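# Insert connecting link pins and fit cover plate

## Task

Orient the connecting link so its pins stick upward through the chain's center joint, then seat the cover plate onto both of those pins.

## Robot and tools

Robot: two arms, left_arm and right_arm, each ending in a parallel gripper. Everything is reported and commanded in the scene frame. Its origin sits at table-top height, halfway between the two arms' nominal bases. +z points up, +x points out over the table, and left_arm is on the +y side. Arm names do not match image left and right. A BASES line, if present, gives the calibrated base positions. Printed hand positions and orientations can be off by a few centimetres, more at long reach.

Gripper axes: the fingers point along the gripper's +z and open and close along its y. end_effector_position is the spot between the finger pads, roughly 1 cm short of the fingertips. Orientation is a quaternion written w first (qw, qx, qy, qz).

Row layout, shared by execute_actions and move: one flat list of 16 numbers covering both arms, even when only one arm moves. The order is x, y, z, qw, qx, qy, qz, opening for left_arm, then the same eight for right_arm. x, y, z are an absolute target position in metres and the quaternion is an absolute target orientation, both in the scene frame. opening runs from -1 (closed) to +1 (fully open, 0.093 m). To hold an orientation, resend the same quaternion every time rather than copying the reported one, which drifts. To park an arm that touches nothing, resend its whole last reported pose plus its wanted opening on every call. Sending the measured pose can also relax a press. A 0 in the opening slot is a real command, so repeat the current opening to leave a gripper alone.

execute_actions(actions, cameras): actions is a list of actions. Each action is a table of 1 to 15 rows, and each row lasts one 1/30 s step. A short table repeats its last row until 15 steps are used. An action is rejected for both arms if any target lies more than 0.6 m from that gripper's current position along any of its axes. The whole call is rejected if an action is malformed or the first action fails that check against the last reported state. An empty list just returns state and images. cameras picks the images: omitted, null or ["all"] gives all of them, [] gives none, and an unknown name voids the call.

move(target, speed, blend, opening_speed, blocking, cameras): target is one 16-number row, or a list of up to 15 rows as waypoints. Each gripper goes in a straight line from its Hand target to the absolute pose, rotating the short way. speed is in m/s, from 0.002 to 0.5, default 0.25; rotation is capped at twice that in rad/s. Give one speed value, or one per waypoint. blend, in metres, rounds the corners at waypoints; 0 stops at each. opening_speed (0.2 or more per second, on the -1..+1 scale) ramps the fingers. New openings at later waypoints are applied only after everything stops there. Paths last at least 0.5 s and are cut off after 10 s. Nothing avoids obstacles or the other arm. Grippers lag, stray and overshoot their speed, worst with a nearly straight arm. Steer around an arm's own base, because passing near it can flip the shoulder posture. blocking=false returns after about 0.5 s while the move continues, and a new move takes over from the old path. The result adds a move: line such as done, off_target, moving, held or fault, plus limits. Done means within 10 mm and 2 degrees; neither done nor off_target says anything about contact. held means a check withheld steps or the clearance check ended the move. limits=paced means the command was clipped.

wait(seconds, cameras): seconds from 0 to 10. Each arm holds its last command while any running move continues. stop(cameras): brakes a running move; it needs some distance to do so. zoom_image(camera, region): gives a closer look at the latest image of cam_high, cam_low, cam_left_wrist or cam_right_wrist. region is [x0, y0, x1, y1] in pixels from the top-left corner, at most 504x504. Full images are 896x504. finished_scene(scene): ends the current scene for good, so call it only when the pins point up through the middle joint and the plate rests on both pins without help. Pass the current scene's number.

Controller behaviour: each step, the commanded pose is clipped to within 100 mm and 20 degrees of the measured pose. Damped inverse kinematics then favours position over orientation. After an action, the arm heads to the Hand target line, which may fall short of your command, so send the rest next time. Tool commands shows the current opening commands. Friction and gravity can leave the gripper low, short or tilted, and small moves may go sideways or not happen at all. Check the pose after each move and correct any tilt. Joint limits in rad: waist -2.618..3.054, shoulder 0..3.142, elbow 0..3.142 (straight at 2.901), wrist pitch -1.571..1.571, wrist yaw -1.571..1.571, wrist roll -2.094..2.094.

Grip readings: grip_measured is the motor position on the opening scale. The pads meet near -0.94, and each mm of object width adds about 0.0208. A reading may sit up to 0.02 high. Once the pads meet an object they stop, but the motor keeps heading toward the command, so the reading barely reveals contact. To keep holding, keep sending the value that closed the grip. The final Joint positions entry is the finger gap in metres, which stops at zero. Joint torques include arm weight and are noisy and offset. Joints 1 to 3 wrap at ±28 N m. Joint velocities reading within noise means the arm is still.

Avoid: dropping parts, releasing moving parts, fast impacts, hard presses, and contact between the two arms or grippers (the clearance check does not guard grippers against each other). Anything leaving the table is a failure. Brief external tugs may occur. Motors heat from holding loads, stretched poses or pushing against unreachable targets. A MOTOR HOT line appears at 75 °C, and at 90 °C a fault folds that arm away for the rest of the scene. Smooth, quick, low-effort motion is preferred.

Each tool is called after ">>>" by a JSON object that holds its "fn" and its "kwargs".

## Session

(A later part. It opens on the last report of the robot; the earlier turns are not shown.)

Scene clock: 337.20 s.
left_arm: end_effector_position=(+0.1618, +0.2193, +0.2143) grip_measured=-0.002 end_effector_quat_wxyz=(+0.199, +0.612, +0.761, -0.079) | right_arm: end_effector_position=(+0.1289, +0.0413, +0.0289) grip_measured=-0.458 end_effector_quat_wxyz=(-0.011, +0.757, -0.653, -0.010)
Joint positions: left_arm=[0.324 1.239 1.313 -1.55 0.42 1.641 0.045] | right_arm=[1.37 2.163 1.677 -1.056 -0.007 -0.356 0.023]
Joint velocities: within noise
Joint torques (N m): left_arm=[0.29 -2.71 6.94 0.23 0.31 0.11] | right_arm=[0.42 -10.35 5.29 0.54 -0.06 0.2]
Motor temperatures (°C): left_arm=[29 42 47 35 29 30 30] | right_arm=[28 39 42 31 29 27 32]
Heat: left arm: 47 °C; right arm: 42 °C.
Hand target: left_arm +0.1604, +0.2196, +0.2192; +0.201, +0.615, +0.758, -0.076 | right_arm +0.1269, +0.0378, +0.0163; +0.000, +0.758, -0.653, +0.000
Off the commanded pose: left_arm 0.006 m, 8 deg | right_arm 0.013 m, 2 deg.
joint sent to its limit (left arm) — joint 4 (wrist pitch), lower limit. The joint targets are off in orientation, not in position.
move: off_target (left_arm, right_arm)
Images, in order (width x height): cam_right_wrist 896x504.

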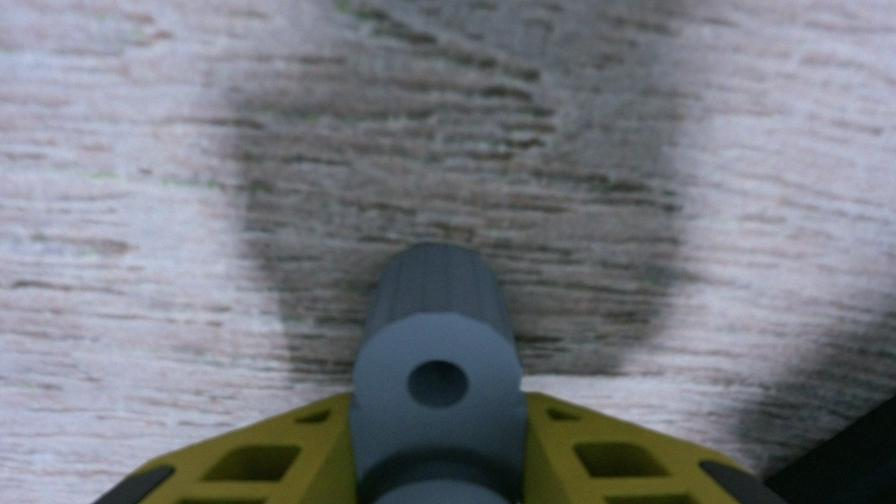

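>>> {"fn": "move", "kwargs": {"target": [[0.16,0.22,0.22,0.1658,0.6276,0.7479,-0.1391,0.0,0.127,0.038,0.12,0,-0.7576,0.6527,0,-0.85],[0.16,0.22,0.22,0.1658,0.6276,0.7479,-0.1391,0.0,0.130,-0.10,0.13,0,-0.7576,0.6527,0,-0.85],[0.16,0.22,0.22,0.1658,0.6276,0.7479,-0.1391,0.0,0.170,-0.224,0.13,0,-0.6756,0.7373,0,-0.85]], "speed": 0.15, "blend": 0.03}}

Scene clock: 341.97 s.
left_arm: end_effector_position=(+0.1618, +0.2193, +0.2143) grip_measured=-0.002 end_effector_quat_wxyz=(+0.199, +0.612, +0.761, -0.079) | right_arm: end_effector_position=(+0.1722, -0.2181, +0.1269) grip_measured=-0.458 end_effector_quat_wxyz=(+0.000, +0.674, -0.738, -0.002)
Joint positions: left_arm=[0.324 1.239 1.313 -1.55 0.42 1.641 0.045] | right_arm=[0.866 1.288 1.057 -1.34 -0.004 -0.622 0.023]
Joint velocities: within noise
Joint torques (N m): left_arm=[0.28 -2.73 6.91 0.22 0.32 0.11] | right_arm=[-0.55 -6.27 5.93 0.25 -0.09 0.08]
Motor temperatures (°C): left_arm=[29 41 47 35 29 30 30] | right_arm=[28 40 42 31 29 27 32]
Heat: left arm: 47 °C; right arm: 42 °C.
Hand target: left_arm +0.1604, +0.2196, +0.2192; +0.201, +0.615, +0.758, -0.076 | right_arm +0.1700, -0.2238, +0.1298; +0.000, -0.675, +0.737, +0.000
Off the commanded pose: left_arm 0.006 m, 8 deg | right_arm 0.007 m, 0 deg.
joint sent to its limit (left arm) — joint 4 (wrist pitch), lower limit. The joint targets are off in orientation, not in position.
move: off_target (left_arm)

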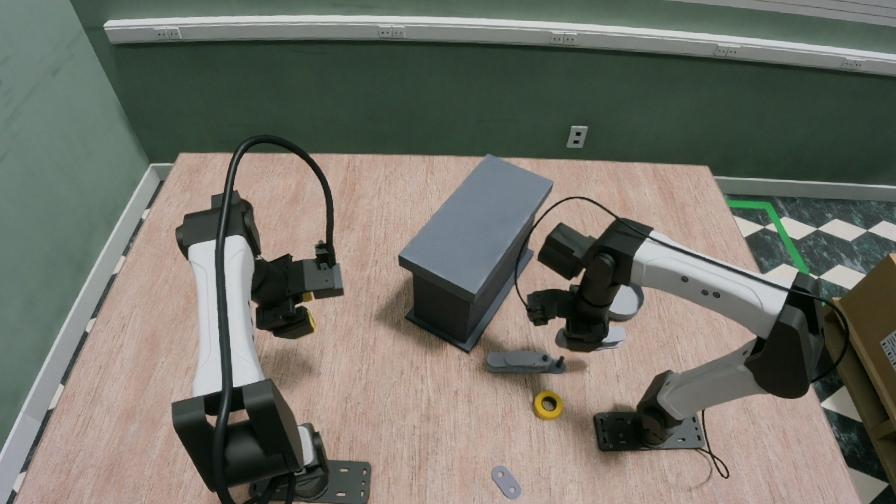

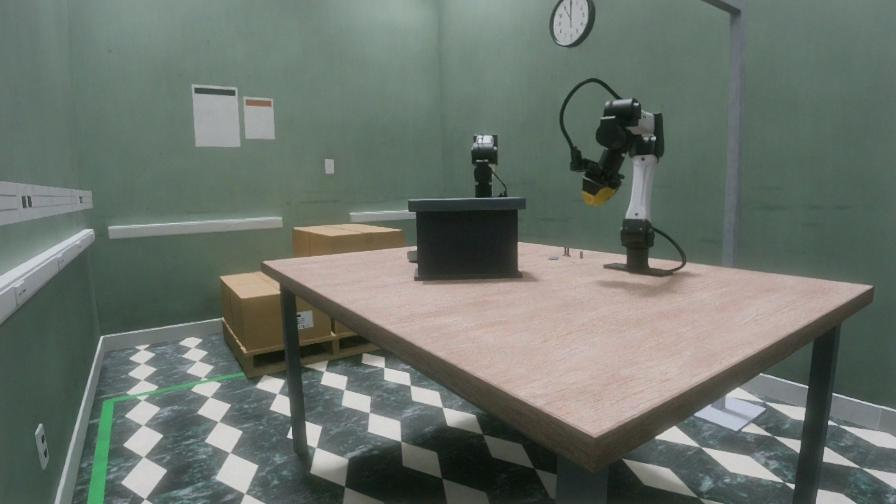

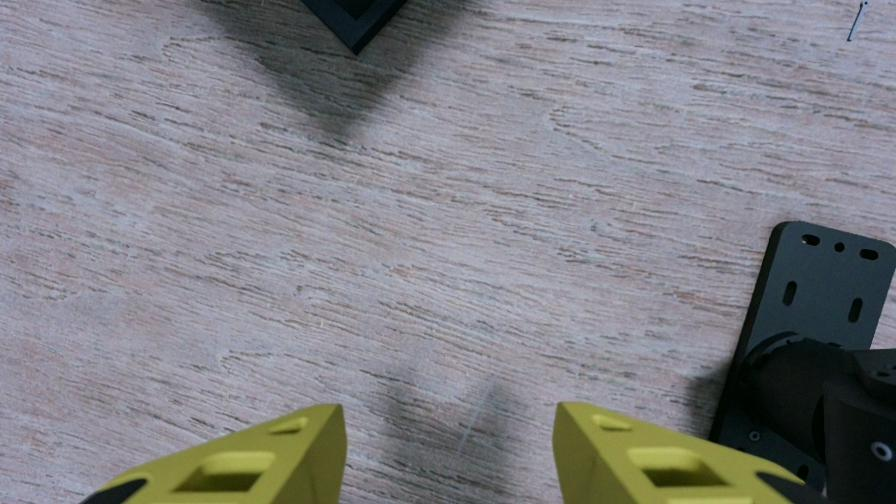

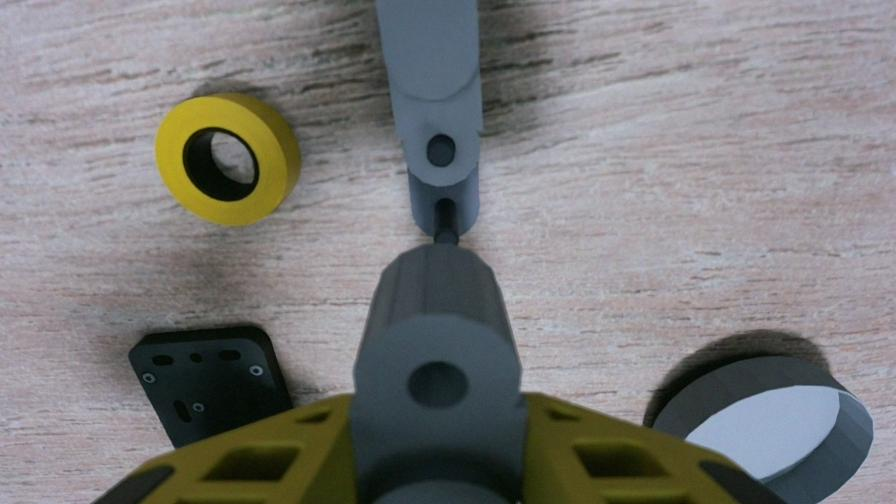

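>>> {"fn": "move", "kwargs": {"target": [[0.13,0.05,0.20,0.433,0.25,0.75,-0.433,-0.9,0.170,-0.240,0.10,0,-0.6756,0.7373,0,-0.85],[0.118,-0.075,0.12,0.433,0.25,0.75,-0.433,-0.9,0.170,-0.240,0.10,0,-0.6756,0.7373,0,-0.85]], "speed": 0.2, "blend": 0.03}}

Scene clock: 347.83 s.
left_arm: end_effector_position=(+0.1188, -0.0765, +0.1258) grip_measured=-0.899 end_effector_quat_wxyz=(+0.437, +0.256, +0.744, -0.436) | right_arm: end_effector_position=(+0.1695, -0.2372, +0.0974) grip_measured=-0.458 end_effector_quat_wxyz=(+0.008, +0.675, -0.738, -0.002)
Joint positions: left_arm=[-1.019 1.224 0.199 0.784 0.076 -0.434 0.002] | right_arm=[0.809 1.244 0.909 -1.252 -0.004 -0.682 0.023]
Joint velocities: within noise
Joint torques (N m): left_arm=[-0.65 -1.48 4.78 2.2 -0.16 -0.17] | right_arm=[-0.65 -5.87 5.85 0.36 -0.1 0.08]
Motor temperatures (°C): left_arm=[29 41 47 35 29 30 29] | right_arm=[28 40 41 31 29 27 32]
Heat: left arm: 47 °C; right arm: 41 °C.
Hand target: left_arm +0.1181, -0.0749, +0.1200; +0.433, +0.250, +0.750, -0.433 | right_arm +0.1700, -0.2399, +0.1000; +0.000, -0.676, +0.737, +0.000
Off the commanded pose: left_arm 0.006 m, 1 deg | right_arm 0.004 m, 1 deg.
move: done

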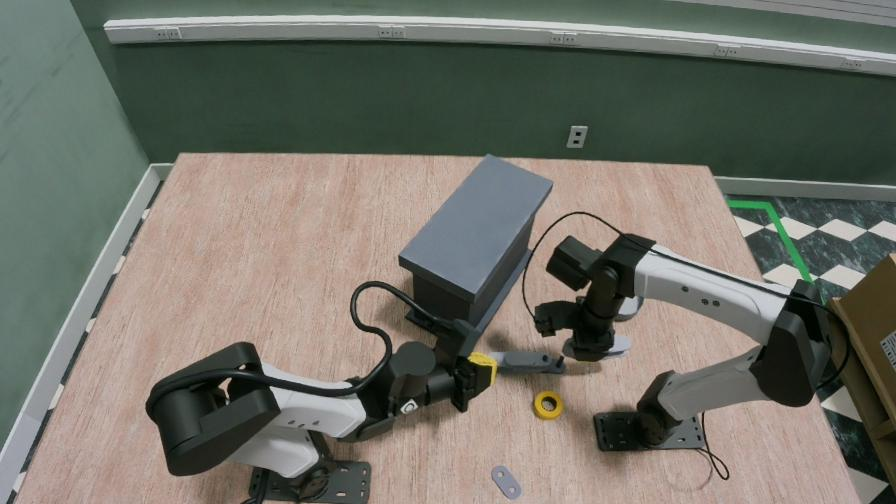

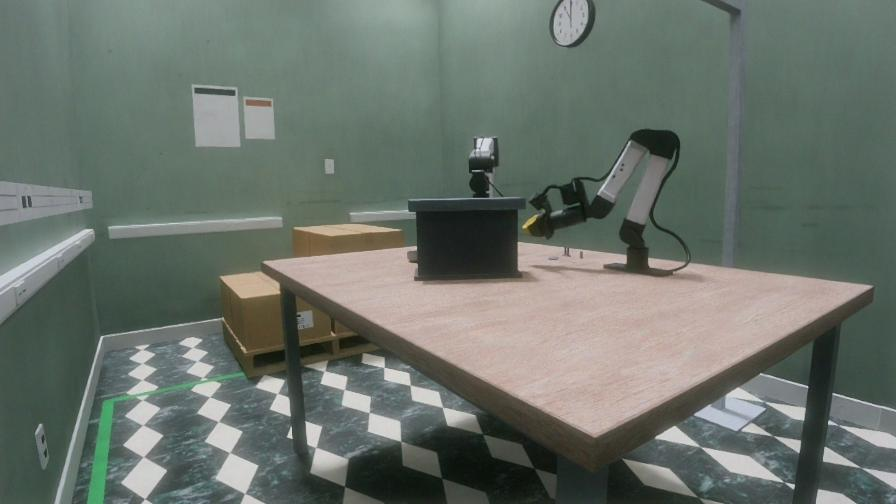

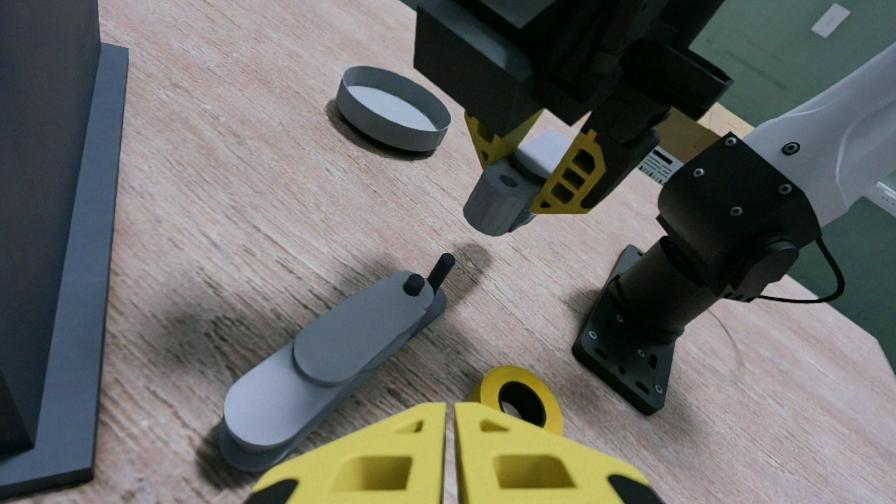

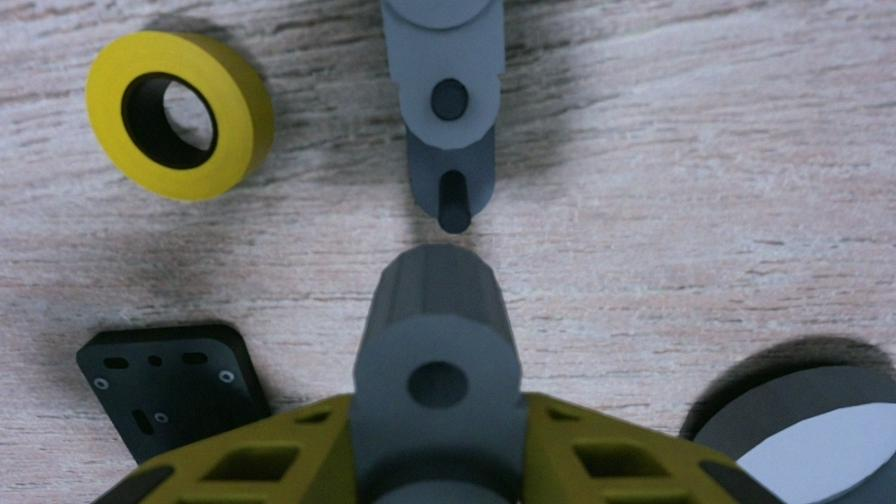

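>>> {"fn": "move", "kwargs": {"target": [0.118,-0.075,0.12,0.433,0.25,0.75,-0.433,-0.9,0.174,-0.240,0.08,0.0203,-0.6723,0.7402,0.0063,-0.85], "speed": 0.1, "cameras": ["cam_left_wrist","cam_right_wrist"]}}

>>> {"fn": "zoom_image", "kwargs": {"camera": "cam_left_wrist", "region": [380, 120, 620, 330]}}

Scene clock: 350.83 s.
left_arm: end_effector_position=(+0.1189, -0.0765, +0.1261) grip_measured=-0.899 end_effector_quat_wxyz=(+0.438, +0.255, +0.744, -0.436) | right_arm: end_effector_position=(+0.1729, -0.2388, +0.0773) grip_measured=-0.458 end_effector_quat_wxyz=(+0.010, -0.672, +0.741, +0.007)
Joint positions: left_arm=[-1.019 1.224 0.199 0.785 0.076 -0.434 0.002] | right_arm=[0.783 1.223 0.815 -1.142 -0.012 -0.698 0.023]
Joint velocities: within noise
Joint torques (N m): left_arm=[-0.66 -1.48 4.79 2.18 -0.13 -0.17] | right_arm=[-0.61 -5.61 5.94 0.47 -0.12 0.09]
Motor temperatures (°C): left_arm=[29 40 47 37 29 30 29] | right_arm=[28 39 41 31 29 27 33]
Heat: left arm: 47 °C; right arm: 41 °C.
Hand target: left_arm +0.1181, -0.0749, +0.1201; +0.433, +0.250, +0.750, -0.433 | right_arm +0.1740, -0.2399, +0.0800; +0.020, -0.672, +0.740, +0.006
Off the commanded pose: left_arm 0.006 m, 1 deg | right_arm 0.003 m, 1 deg.
move: done
Images, in order (width x height): cam_left_wrist 896x504, cam_right_wrist 896x504.

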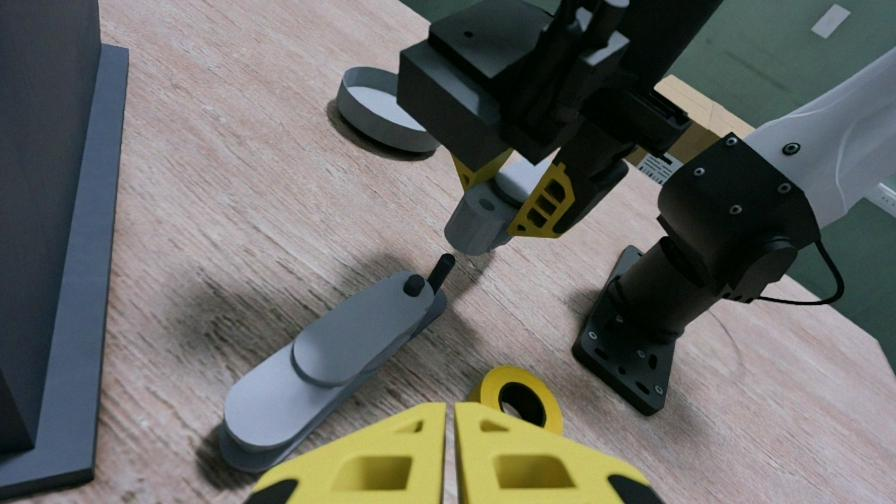

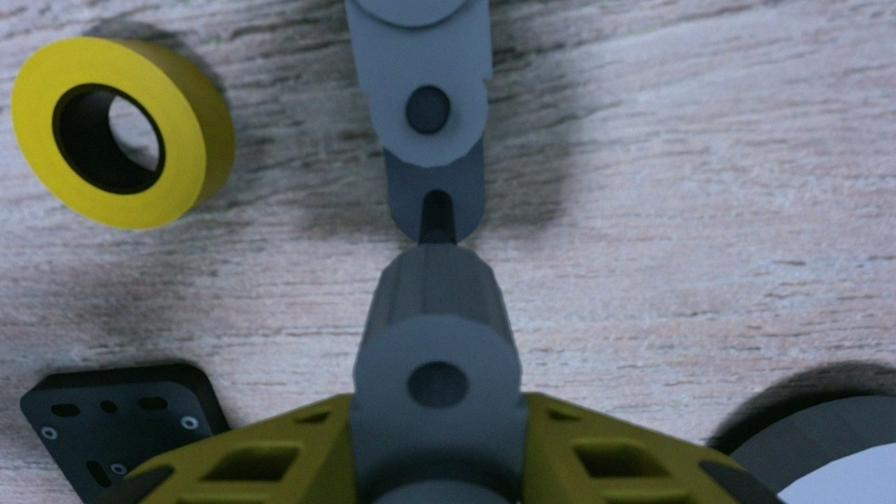

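Scaled by 2.100 from the camera's 896x504 image, which has a finer 1280x720 frame.

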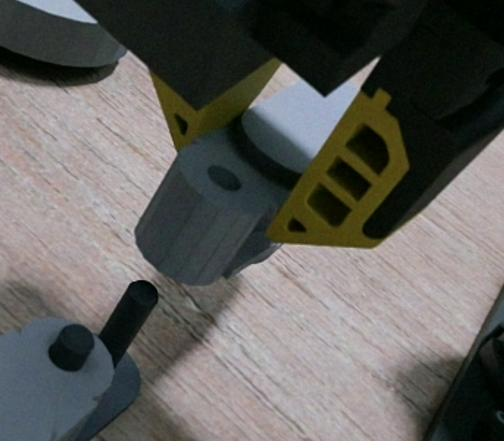

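>>> {"fn": "move", "kwargs": {"target": [0.118,-0.075,0.12,0.433,0.25,0.75,-0.433,-0.9,0.174,-0.240,0.07,0.0203,-0.6723,0.7402,0.0063,-0.85], "speed": 0.1, "cameras": ["cam_left_wrist","cam_right_wrist"]}}

>>> {"fn": "zoom_image", "kwargs": {"camera": "cam_left_wrist", "region": [400, 180, 520, 285]}}

>>> {"fn": "zoom_image", "kwargs": {"camera": "cam_right_wrist", "region": [340, 50, 540, 300]}}

Scene clock: 356.33 s.
left_arm: end_effector_position=(+0.1189, -0.0765, +0.1261) grip_measured=-0.899 end_effector_quat_wxyz=(+0.438, +0.255, +0.744, -0.436) | right_arm: end_effector_position=(+0.1728, -0.2387, +0.0685) grip_measured=-0.458 end_effector_quat_wxyz=(+0.013, -0.672, +0.741, +0.007)
Joint positions: left_arm=[-1.019 1.224 0.199 0.785 0.076 -0.434 0.002] | right_arm=[0.783 1.223 0.78 -1.1 -0.013 -0.699 0.023]
Joint velocities: within noise
Joint torques (N m): left_arm=[-0.65 -1.48 4.81 2.17 -0.13 -0.16] | right_arm=[-0.64 -4.88 5.91 0.53 -0.12 0.08]
Motor temperatures (°C): left_arm=[29 40 46 39 29 30 29] | right_arm=[28 39 41 31 29 27 33]
Heat: left arm: 46 °C; right arm: 41 °C.
Hand target: left_arm +0.1180, -0.0749, +0.1201; +0.433, +0.250, +0.750, -0.433 | right_arm +0.1740, -0.2400, +0.0700; +0.020, -0.672, +0.740, +0.006
Off the commanded pose: left_arm 0.006 m, 1 deg | right_arm 0.002 m, 1 deg.
move: done
Images, in order (width x height): cam_left_wrist 896x504, cam_right_wrist 896x504.

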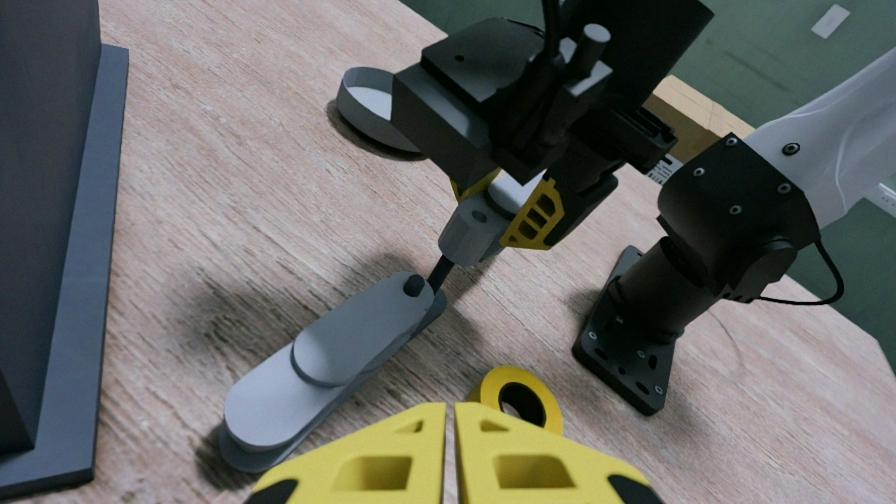

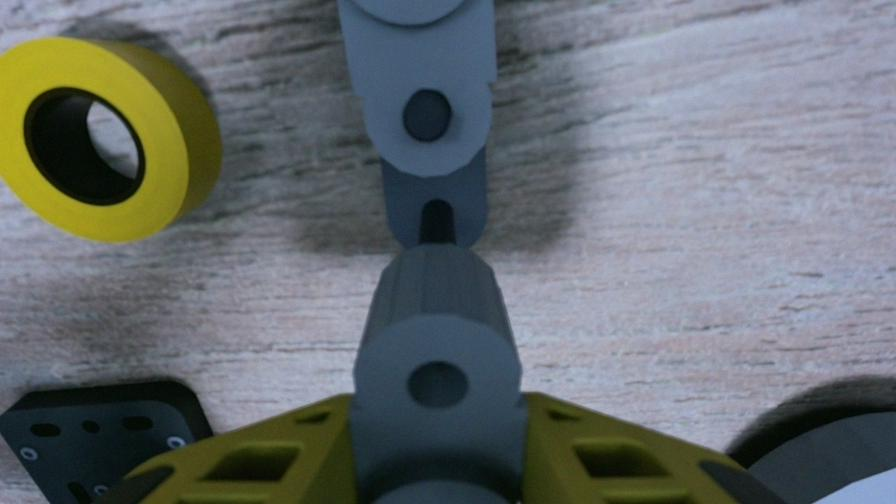

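Scaled by 4.200 from the camera's 896x504 image, which has a finer 1280x720 frame.

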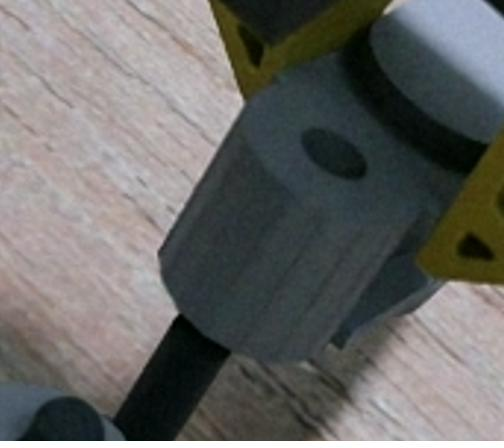

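Scaled by 2.016 from the camera's 896x504 image, which has a finer 1280x720 frame.

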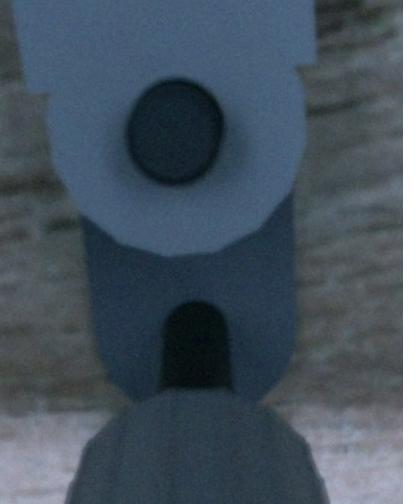

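>>> {"fn": "move", "kwargs": {"target": [[0.118,-0.075,0.12,0.433,0.25,0.75,-0.433,-0.9,0.1745,-0.2300,0.078,0.0203,-0.6723,0.7402,0.0063,-0.85],[0.118,-0.075,0.12,0.433,0.25,0.75,-0.433,-0.9,0.1745,-0.2375,0.07,0.0203,-0.6723,0.7402,0.0063,-0.85]], "speed": 0.1, "cameras": ["cam_left_wrist","cam_right_wrist"]}}

>>> {"fn": "zoom_image", "kwargs": {"camera": "cam_left_wrist", "region": [400, 180, 520, 285]}}

>>> {"fn": "zoom_image", "kwargs": {"camera": "cam_right_wrist", "region": [340, 50, 540, 300]}}

Scene clock: 360.47 s.
left_arm: end_effector_position=(+0.1189, -0.0765, +0.1262) grip_measured=-0.899 end_effector_quat_wxyz=(+0.438, +0.255, +0.744, -0.436) | right_arm: end_effector_position=(+0.1727, -0.2361, +0.0695) grip_measured=-0.458 end_effector_quat_wxyz=(+0.017, -0.672, +0.741, +0.009)
Joint positions: left_arm=[-1.019 1.224 0.199 0.785 0.076 -0.434 0.002] | right_arm=[0.791 1.223 0.784 -1.097 -0.016 -0.691 0.023]
Joint velocities: within noise
Joint torques (N m): left_arm=[-0.64 -1.5 4.81 2.18 -0.13 -0.16] | right_arm=[-0.61 -4 6.09 0.48 -0.09 0.07]
Motor temperatures (°C): left_arm=[29 39 46 40 29 30 29] | right_arm=[28 39 40 31 29 27 33]
Heat: left arm: 46 °C; right arm: 40 °C.
Hand target: left_arm +0.1181, -0.0749, +0.1201; +0.433, +0.250, +0.750, -0.433 | right_arm +0.1744, -0.2375, +0.0700; +0.020, -0.672, +0.740, +0.006
Off the commanded pose: left_arm 0.006 m, 1 deg | right_arm 0.002 m, 1 deg.
move: done
Images, in order (width x height): cam_left_wrist 896x504, cam_right_wrist 896x504.

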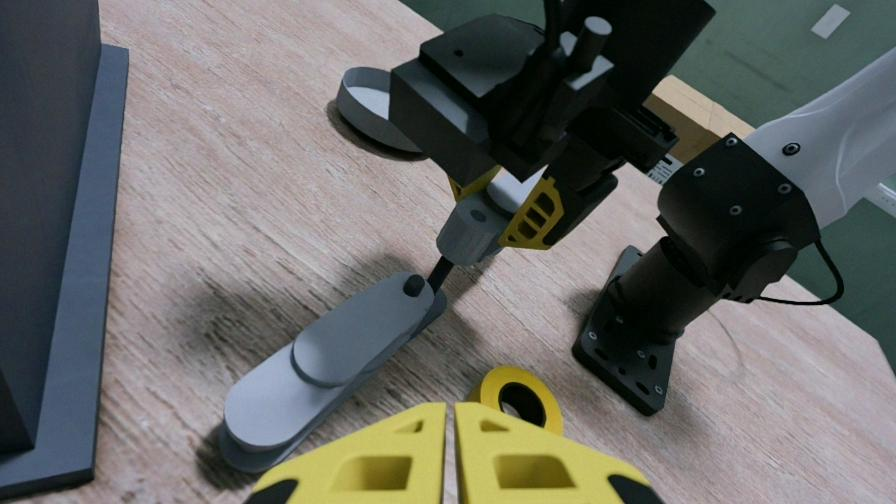

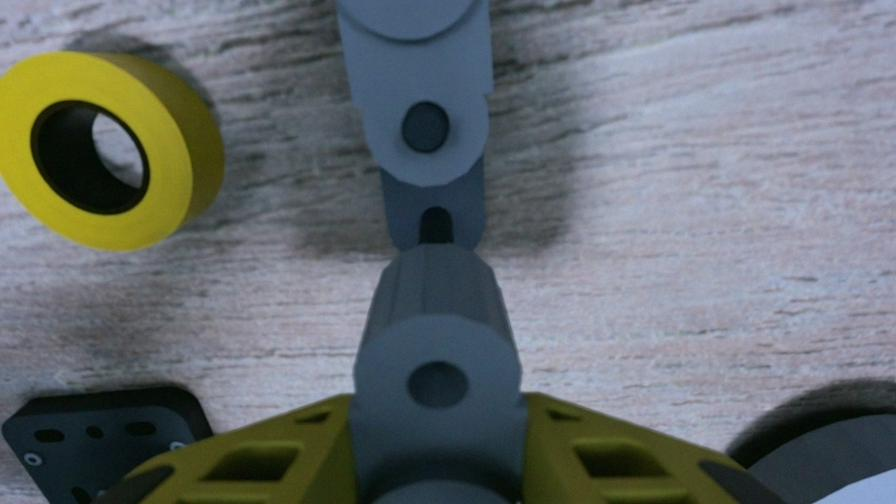

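Scaled by 4.200 from the camera's 896x504 image, which has a finer 1280x720 frame.

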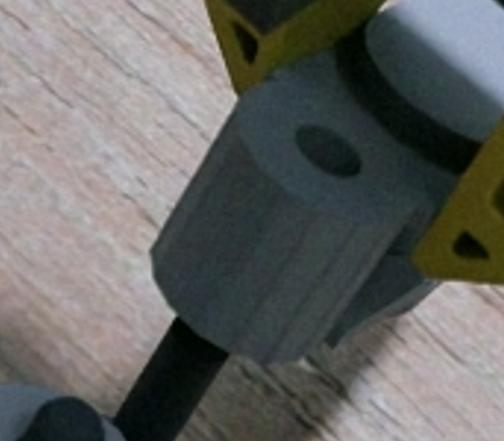

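Scaled by 2.016 from the camera's 896x504 image, which has a finer 1280x720 frame.

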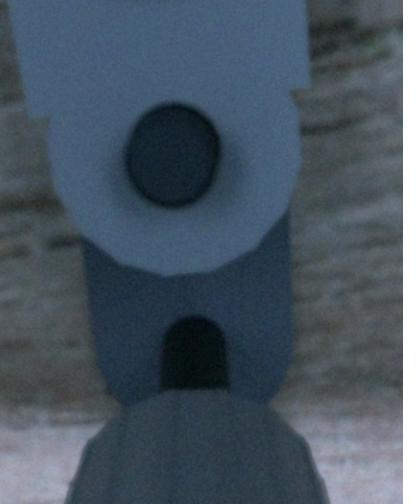

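>>> {"fn": "move", "kwargs": {"target": [[0.118,-0.075,0.12,0.433,0.25,0.75,-0.433,-0.9,0.1748,-0.2280,0.078,0.0193,-0.6723,0.7402,0.0053,-0.85],[0.118,-0.075,0.12,0.433,0.25,0.75,-0.433,-0.9,0.1748,-0.2358,0.067,0.0193,-0.6723,0.7402,0.0053,-0.85]], "speed": 0.1, "cameras": ["cam_left_wrist","cam_right_wrist"]}}

>>> {"fn": "zoom_image", "kwargs": {"camera": "cam_left_wrist", "region": [400, 180, 520, 285]}}

>>> {"fn": "zoom_image", "kwargs": {"camera": "cam_right_wrist", "region": [340, 50, 540, 300]}}

Scene clock: 362.20 s.
left_arm: end_effector_position=(+0.1189, -0.0765, +0.1262) grip_measured=-0.899 end_effector_quat_wxyz=(+0.438, +0.255, +0.744, -0.436) | right_arm: end_effector_position=(+0.1730, -0.2336, +0.0672) grip_measured=-0.458 end_effector_quat_wxyz=(+0.017, -0.671, +0.741, +0.009)
Joint positions: left_arm=[-1.019 1.224 0.199 0.785 0.076 -0.434 0.002] | right_arm=[0.798 1.233 0.78 -1.083 -0.017 -0.683 0.023]
Joint velocities: within noise
Joint torques (N m): left_arm=[-0.65 -1.47 4.79 2.18 -0.13 -0.17] | right_arm=[-0.61 -3.93 5.93 0.53 -0.07 0.08]
Motor temperatures (°C): left_arm=[29 39 46 41 29 30 29] | right_arm=[28 39 40 31 29 27 33]
Heat: left arm: 46 °C; right arm: 40 °C.
Hand target: left_arm +0.1181, -0.0749, +0.1201; +0.433, +0.250, +0.750, -0.433 | right_arm +0.1748, -0.2358, +0.0670; +0.019, -0.672, +0.740, +0.005
Off the commanded pose: left_arm 0.006 m, 1 deg | right_arm 0.003 m, 1 deg.
move: done
Images, in order (width x height): cam_left_wrist 896x504, cam_right_wrist 896x504.

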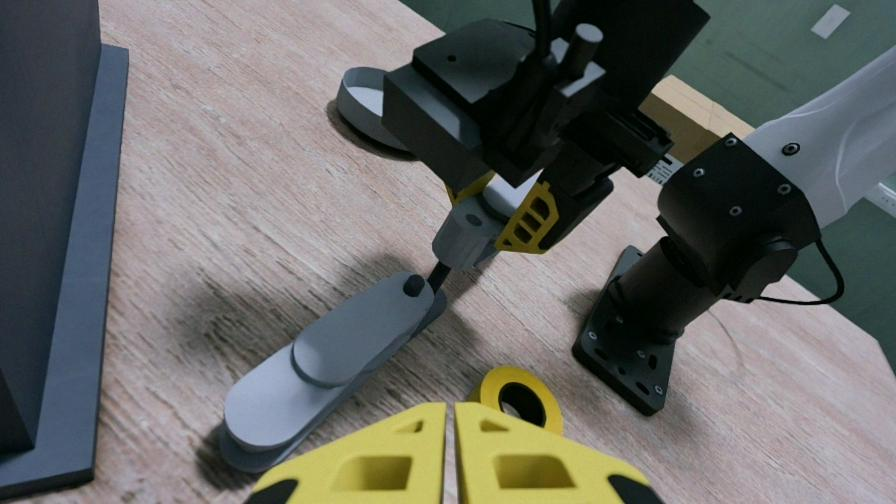

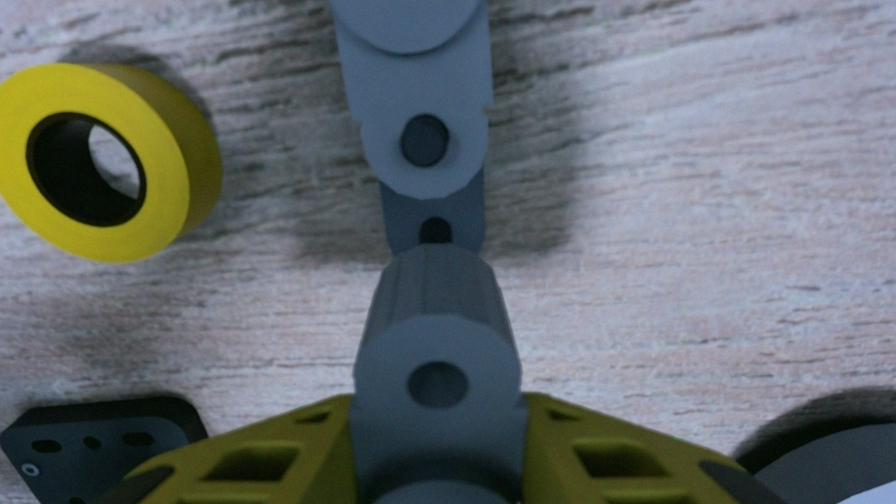

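Scaled by 4.200 from the camera's 896x504 image, which has a finer 1280x720 frame.

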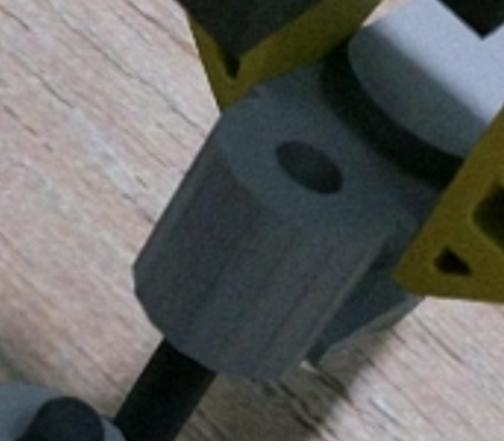

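Scaled by 2.016 from the camera's 896x504 image, which has a finer 1280x720 frame.

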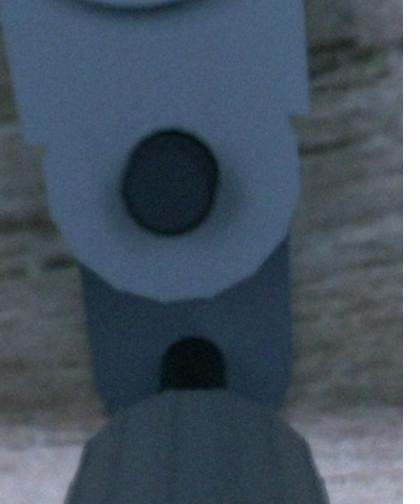

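>>> {"fn": "move", "kwargs": {"target": [0.118,-0.075,0.12,0.433,0.25,0.75,-0.433,-0.9,0.1748,-0.2366,0.060,0.0193,-0.6723,0.7402,0.0053,-0.85], "speed": 0.05, "cameras": ["cam_left_wrist","cam_right_wrist"]}}

>>> {"fn": "zoom_image", "kwargs": {"camera": "cam_left_wrist", "region": [400, 180, 520, 285]}}

>>> {"fn": "zoom_image", "kwargs": {"camera": "cam_right_wrist", "region": [340, 50, 540, 300]}}

Scene clock: 363.67 s.
left_arm: end_effector_position=(+0.1189, -0.0765, +0.1262) grip_measured=-0.899 end_effector_quat_wxyz=(+0.438, +0.255, +0.744, -0.436) | right_arm: end_effector_position=(+0.1733, -0.2341, +0.0611) grip_measured=-0.458 end_effector_quat_wxyz=(+0.020, -0.672, +0.741, +0.009)
Joint positions: left_arm=[-1.019 1.224 0.199 0.785 0.076 -0.434 0.002] | right_arm=[0.795 1.233 0.755 -1.053 -0.017 -0.686 0.023]
Joint velocities: within noise
Joint torques (N m): left_arm=[-0.68 -1.47 4.81 2.18 -0.13 -0.16] | right_arm=[-0.62 -3.45 5.87 0.53 -0.07 0.08]
Motor temperatures (°C): left_arm=[29 39 46 41 29 30 29] | right_arm=[28 39 40 31 29 27 33]
Heat: left arm: 46 °C; right arm: 40 °C.
Hand target: left_arm +0.1180, -0.0749, +0.1201; +0.433, +0.250, +0.750, -0.433 | right_arm +0.1747, -0.2366, +0.0600; +0.019, -0.672, +0.740, +0.005
Off the commanded pose: left_arm 0.006 m, 1 deg | right_arm 0.003 m, 0 deg.
move: done
Images, in order (width x height): cam_left_wrist 896x504, cam_right_wrist 896x504.

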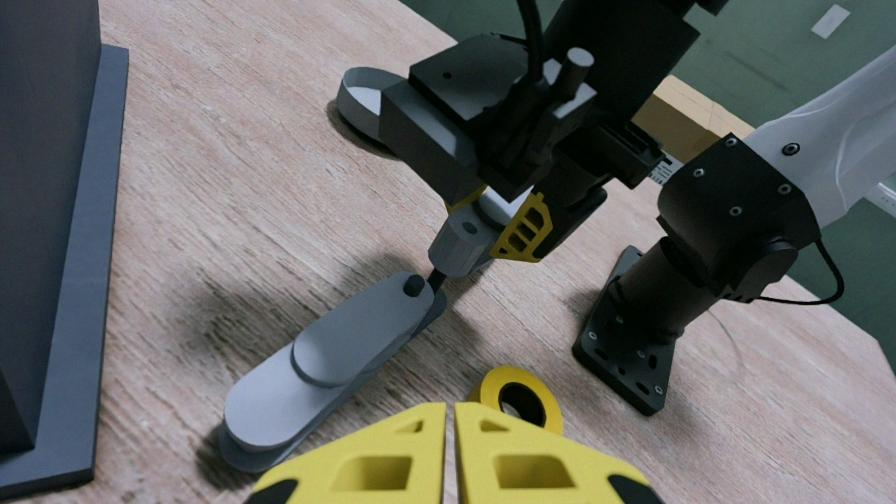

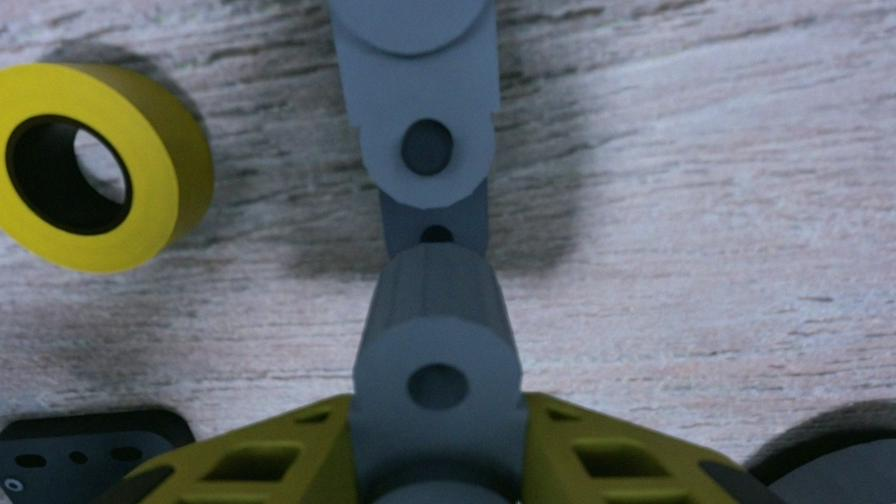

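Scaled by 4.200 from the camera's 896x504 image, which has a finer 1280x720 frame.

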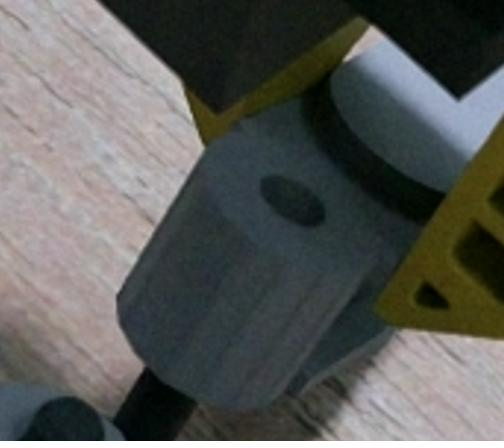

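Scaled by 2.016 from the camera's 896x504 image, which has a finer 1280x720 frame.

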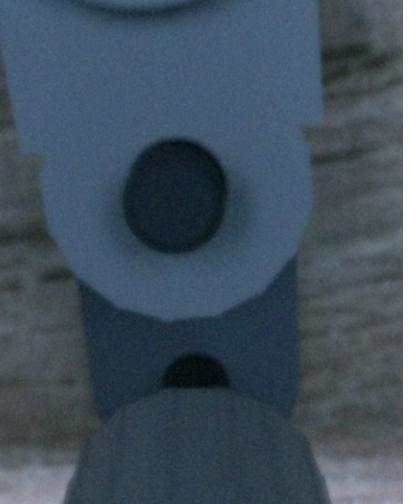

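>>> {"fn": "move", "kwargs": {"target": [0.118,-0.075,0.12,0.433,0.25,0.75,-0.433,-0.9,0.1748,-0.2366,0.053,0.0193,-0.6723,0.7402,0.0053,-0.85], "speed": 0.05, "cameras": ["cam_left_wrist","cam_right_wrist"]}}

>>> {"fn": "zoom_image", "kwargs": {"camera": "cam_left_wrist", "region": [400, 180, 520, 285]}}

Scene clock: 364.83 s.
left_arm: end_effector_position=(+0.1189, -0.0765, +0.1262) grip_measured=-0.899 end_effector_quat_wxyz=(+0.438, +0.255, +0.744, -0.436) | right_arm: end_effector_position=(+0.1735, -0.2339, +0.0554) grip_measured=-0.458 end_effector_quat_wxyz=(+0.023, -0.672, +0.740, +0.010)
Joint positions: left_arm=[-1.019 1.224 0.199 0.785 0.076 -0.434 0.002] | right_arm=[0.795 1.233 0.732 -1.023 -0.017 -0.686 0.023]
Joint velocities: within noise
Joint torques (N m): left_arm=[-0.65 -1.48 4.78 2.18 -0.13 -0.16] | right_arm=[-0.62 -2.65 5.89 0.53 -0.07 0.08]
Motor temperatures (°C): left_arm=[29 39 46 41 29 30 29] | right_arm=[28 38 40 31 29 27 33]
Heat: left arm: 46 °C; right arm: 40 °C.
Hand target: left_arm +0.1180, -0.0749, +0.1201; +0.433, +0.250, +0.750, -0.433 | right_arm +0.1747, -0.2366, +0.0531; +0.019, -0.672, +0.740, +0.005
Off the commanded pose: left_arm 0.006 m, 1 deg | right_arm 0.004 m, 1 deg.
move: done
Images, in order (width x height): cam_left_wrist 896x504, cam_right_wrist 896x504.

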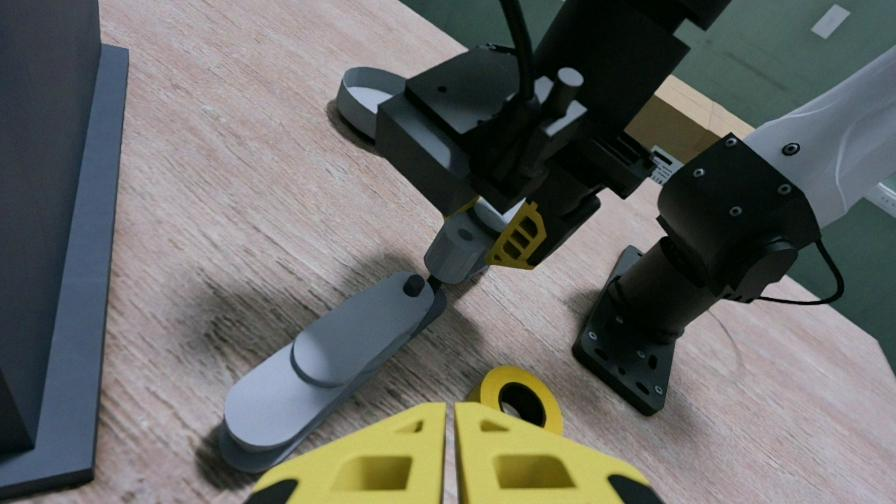

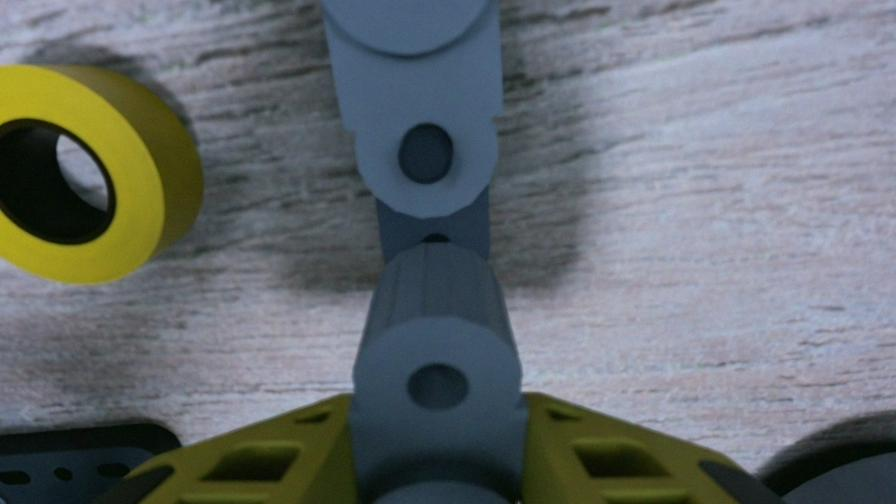

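Scaled by 4.200 from the camera's 896x504 image, which has a finer 1280x720 frame.

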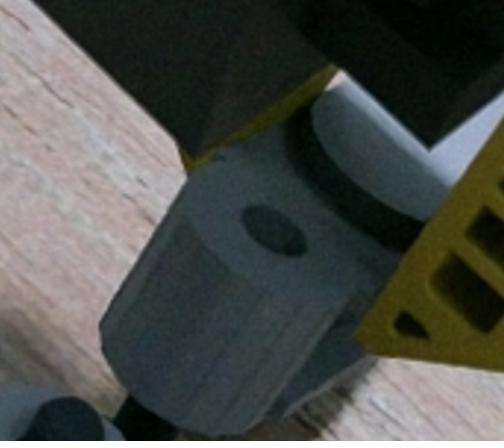

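>>> {"fn": "move", "kwargs": {"target": [0.118,-0.075,0.12,0.433,0.25,0.75,-0.433,-0.9,0.1745,-0.2366,0.042,0.0122,-0.6723,0.7402,0.0030,-0.85], "speed": 0.05, "cameras": ["cam_left_wrist","cam_right_wrist"]}}

>>> {"fn": "zoom_image", "kwargs": {"camera": "cam_left_wrist", "region": [380, 180, 500, 315]}}

Scene clock: 366.23 s.
left_arm: end_effector_position=(+0.1189, -0.0765, +0.1262) grip_measured=-0.899 end_effector_quat_wxyz=(+0.438, +0.255, +0.744, -0.436) | right_arm: end_effector_position=(+0.1738, -0.2336, +0.0448) grip_measured=-0.458 end_effector_quat_wxyz=(+0.017, -0.672, +0.741, +0.009)
Joint positions: left_arm=[-1.019 1.224 0.199 0.785 0.076 -0.434 0.002] | right_arm=[0.795 1.262 0.707 -0.982 -0.017 -0.686 0.023]
Joint velocities: left_arm=[within noise] | right_arm=[-0.002 -0.002 0.051 0.022 -0.022 -0.051 0]
Joint torques (N m): left_arm=[-0.65 -1.48 4.78 2.18 -0.13 -0.16] | right_arm=[-0.25 -2.77 5.67 0.52 -0.03 0.11]
Motor temperatures (°C): left_arm=[29 39 46 42 29 30 29] | right_arm=[28 38 40 31 29 27 33]
Heat: left arm: 46 °C; right arm: 40 °C.
Hand target: left_arm +0.1180, -0.0749, +0.1201; +0.433, +0.250, +0.750, -0.433 | right_arm +0.1745, -0.2366, +0.0421; +0.012, -0.672, +0.740, +0.003
Off the commanded pose: left_arm 0.006 m, 1 deg | right_arm 0.004 m, 1 deg.
move: done
Images, in order (width x height): cam_left_wrist 896x504, cam_right_wrist 896x504.

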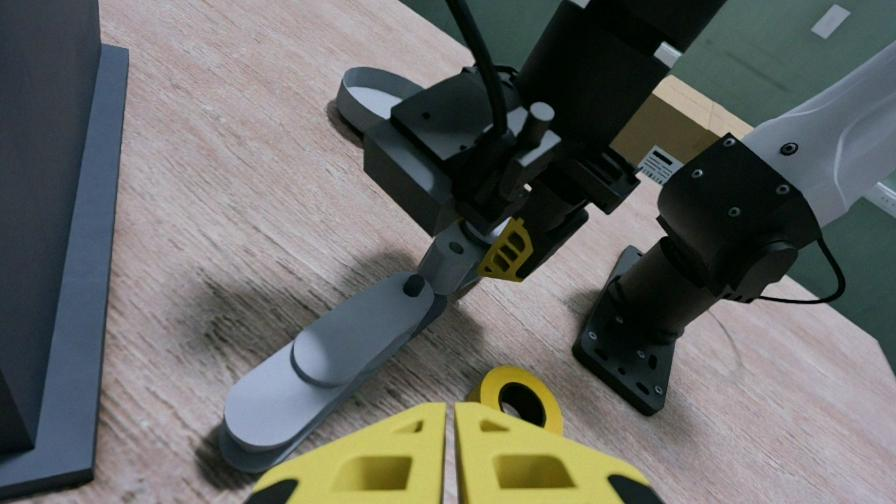

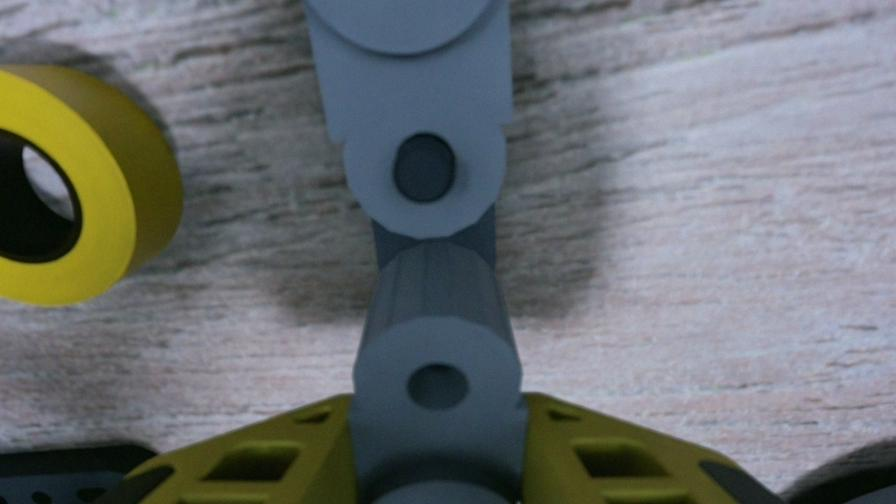

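Scaled by 3.733 from the camera's 896x504 image, which has a finer 1280x720 frame.

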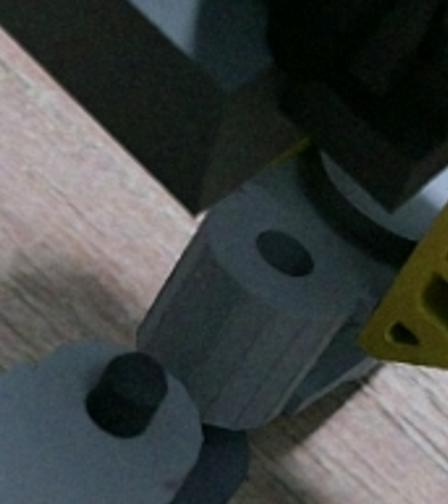

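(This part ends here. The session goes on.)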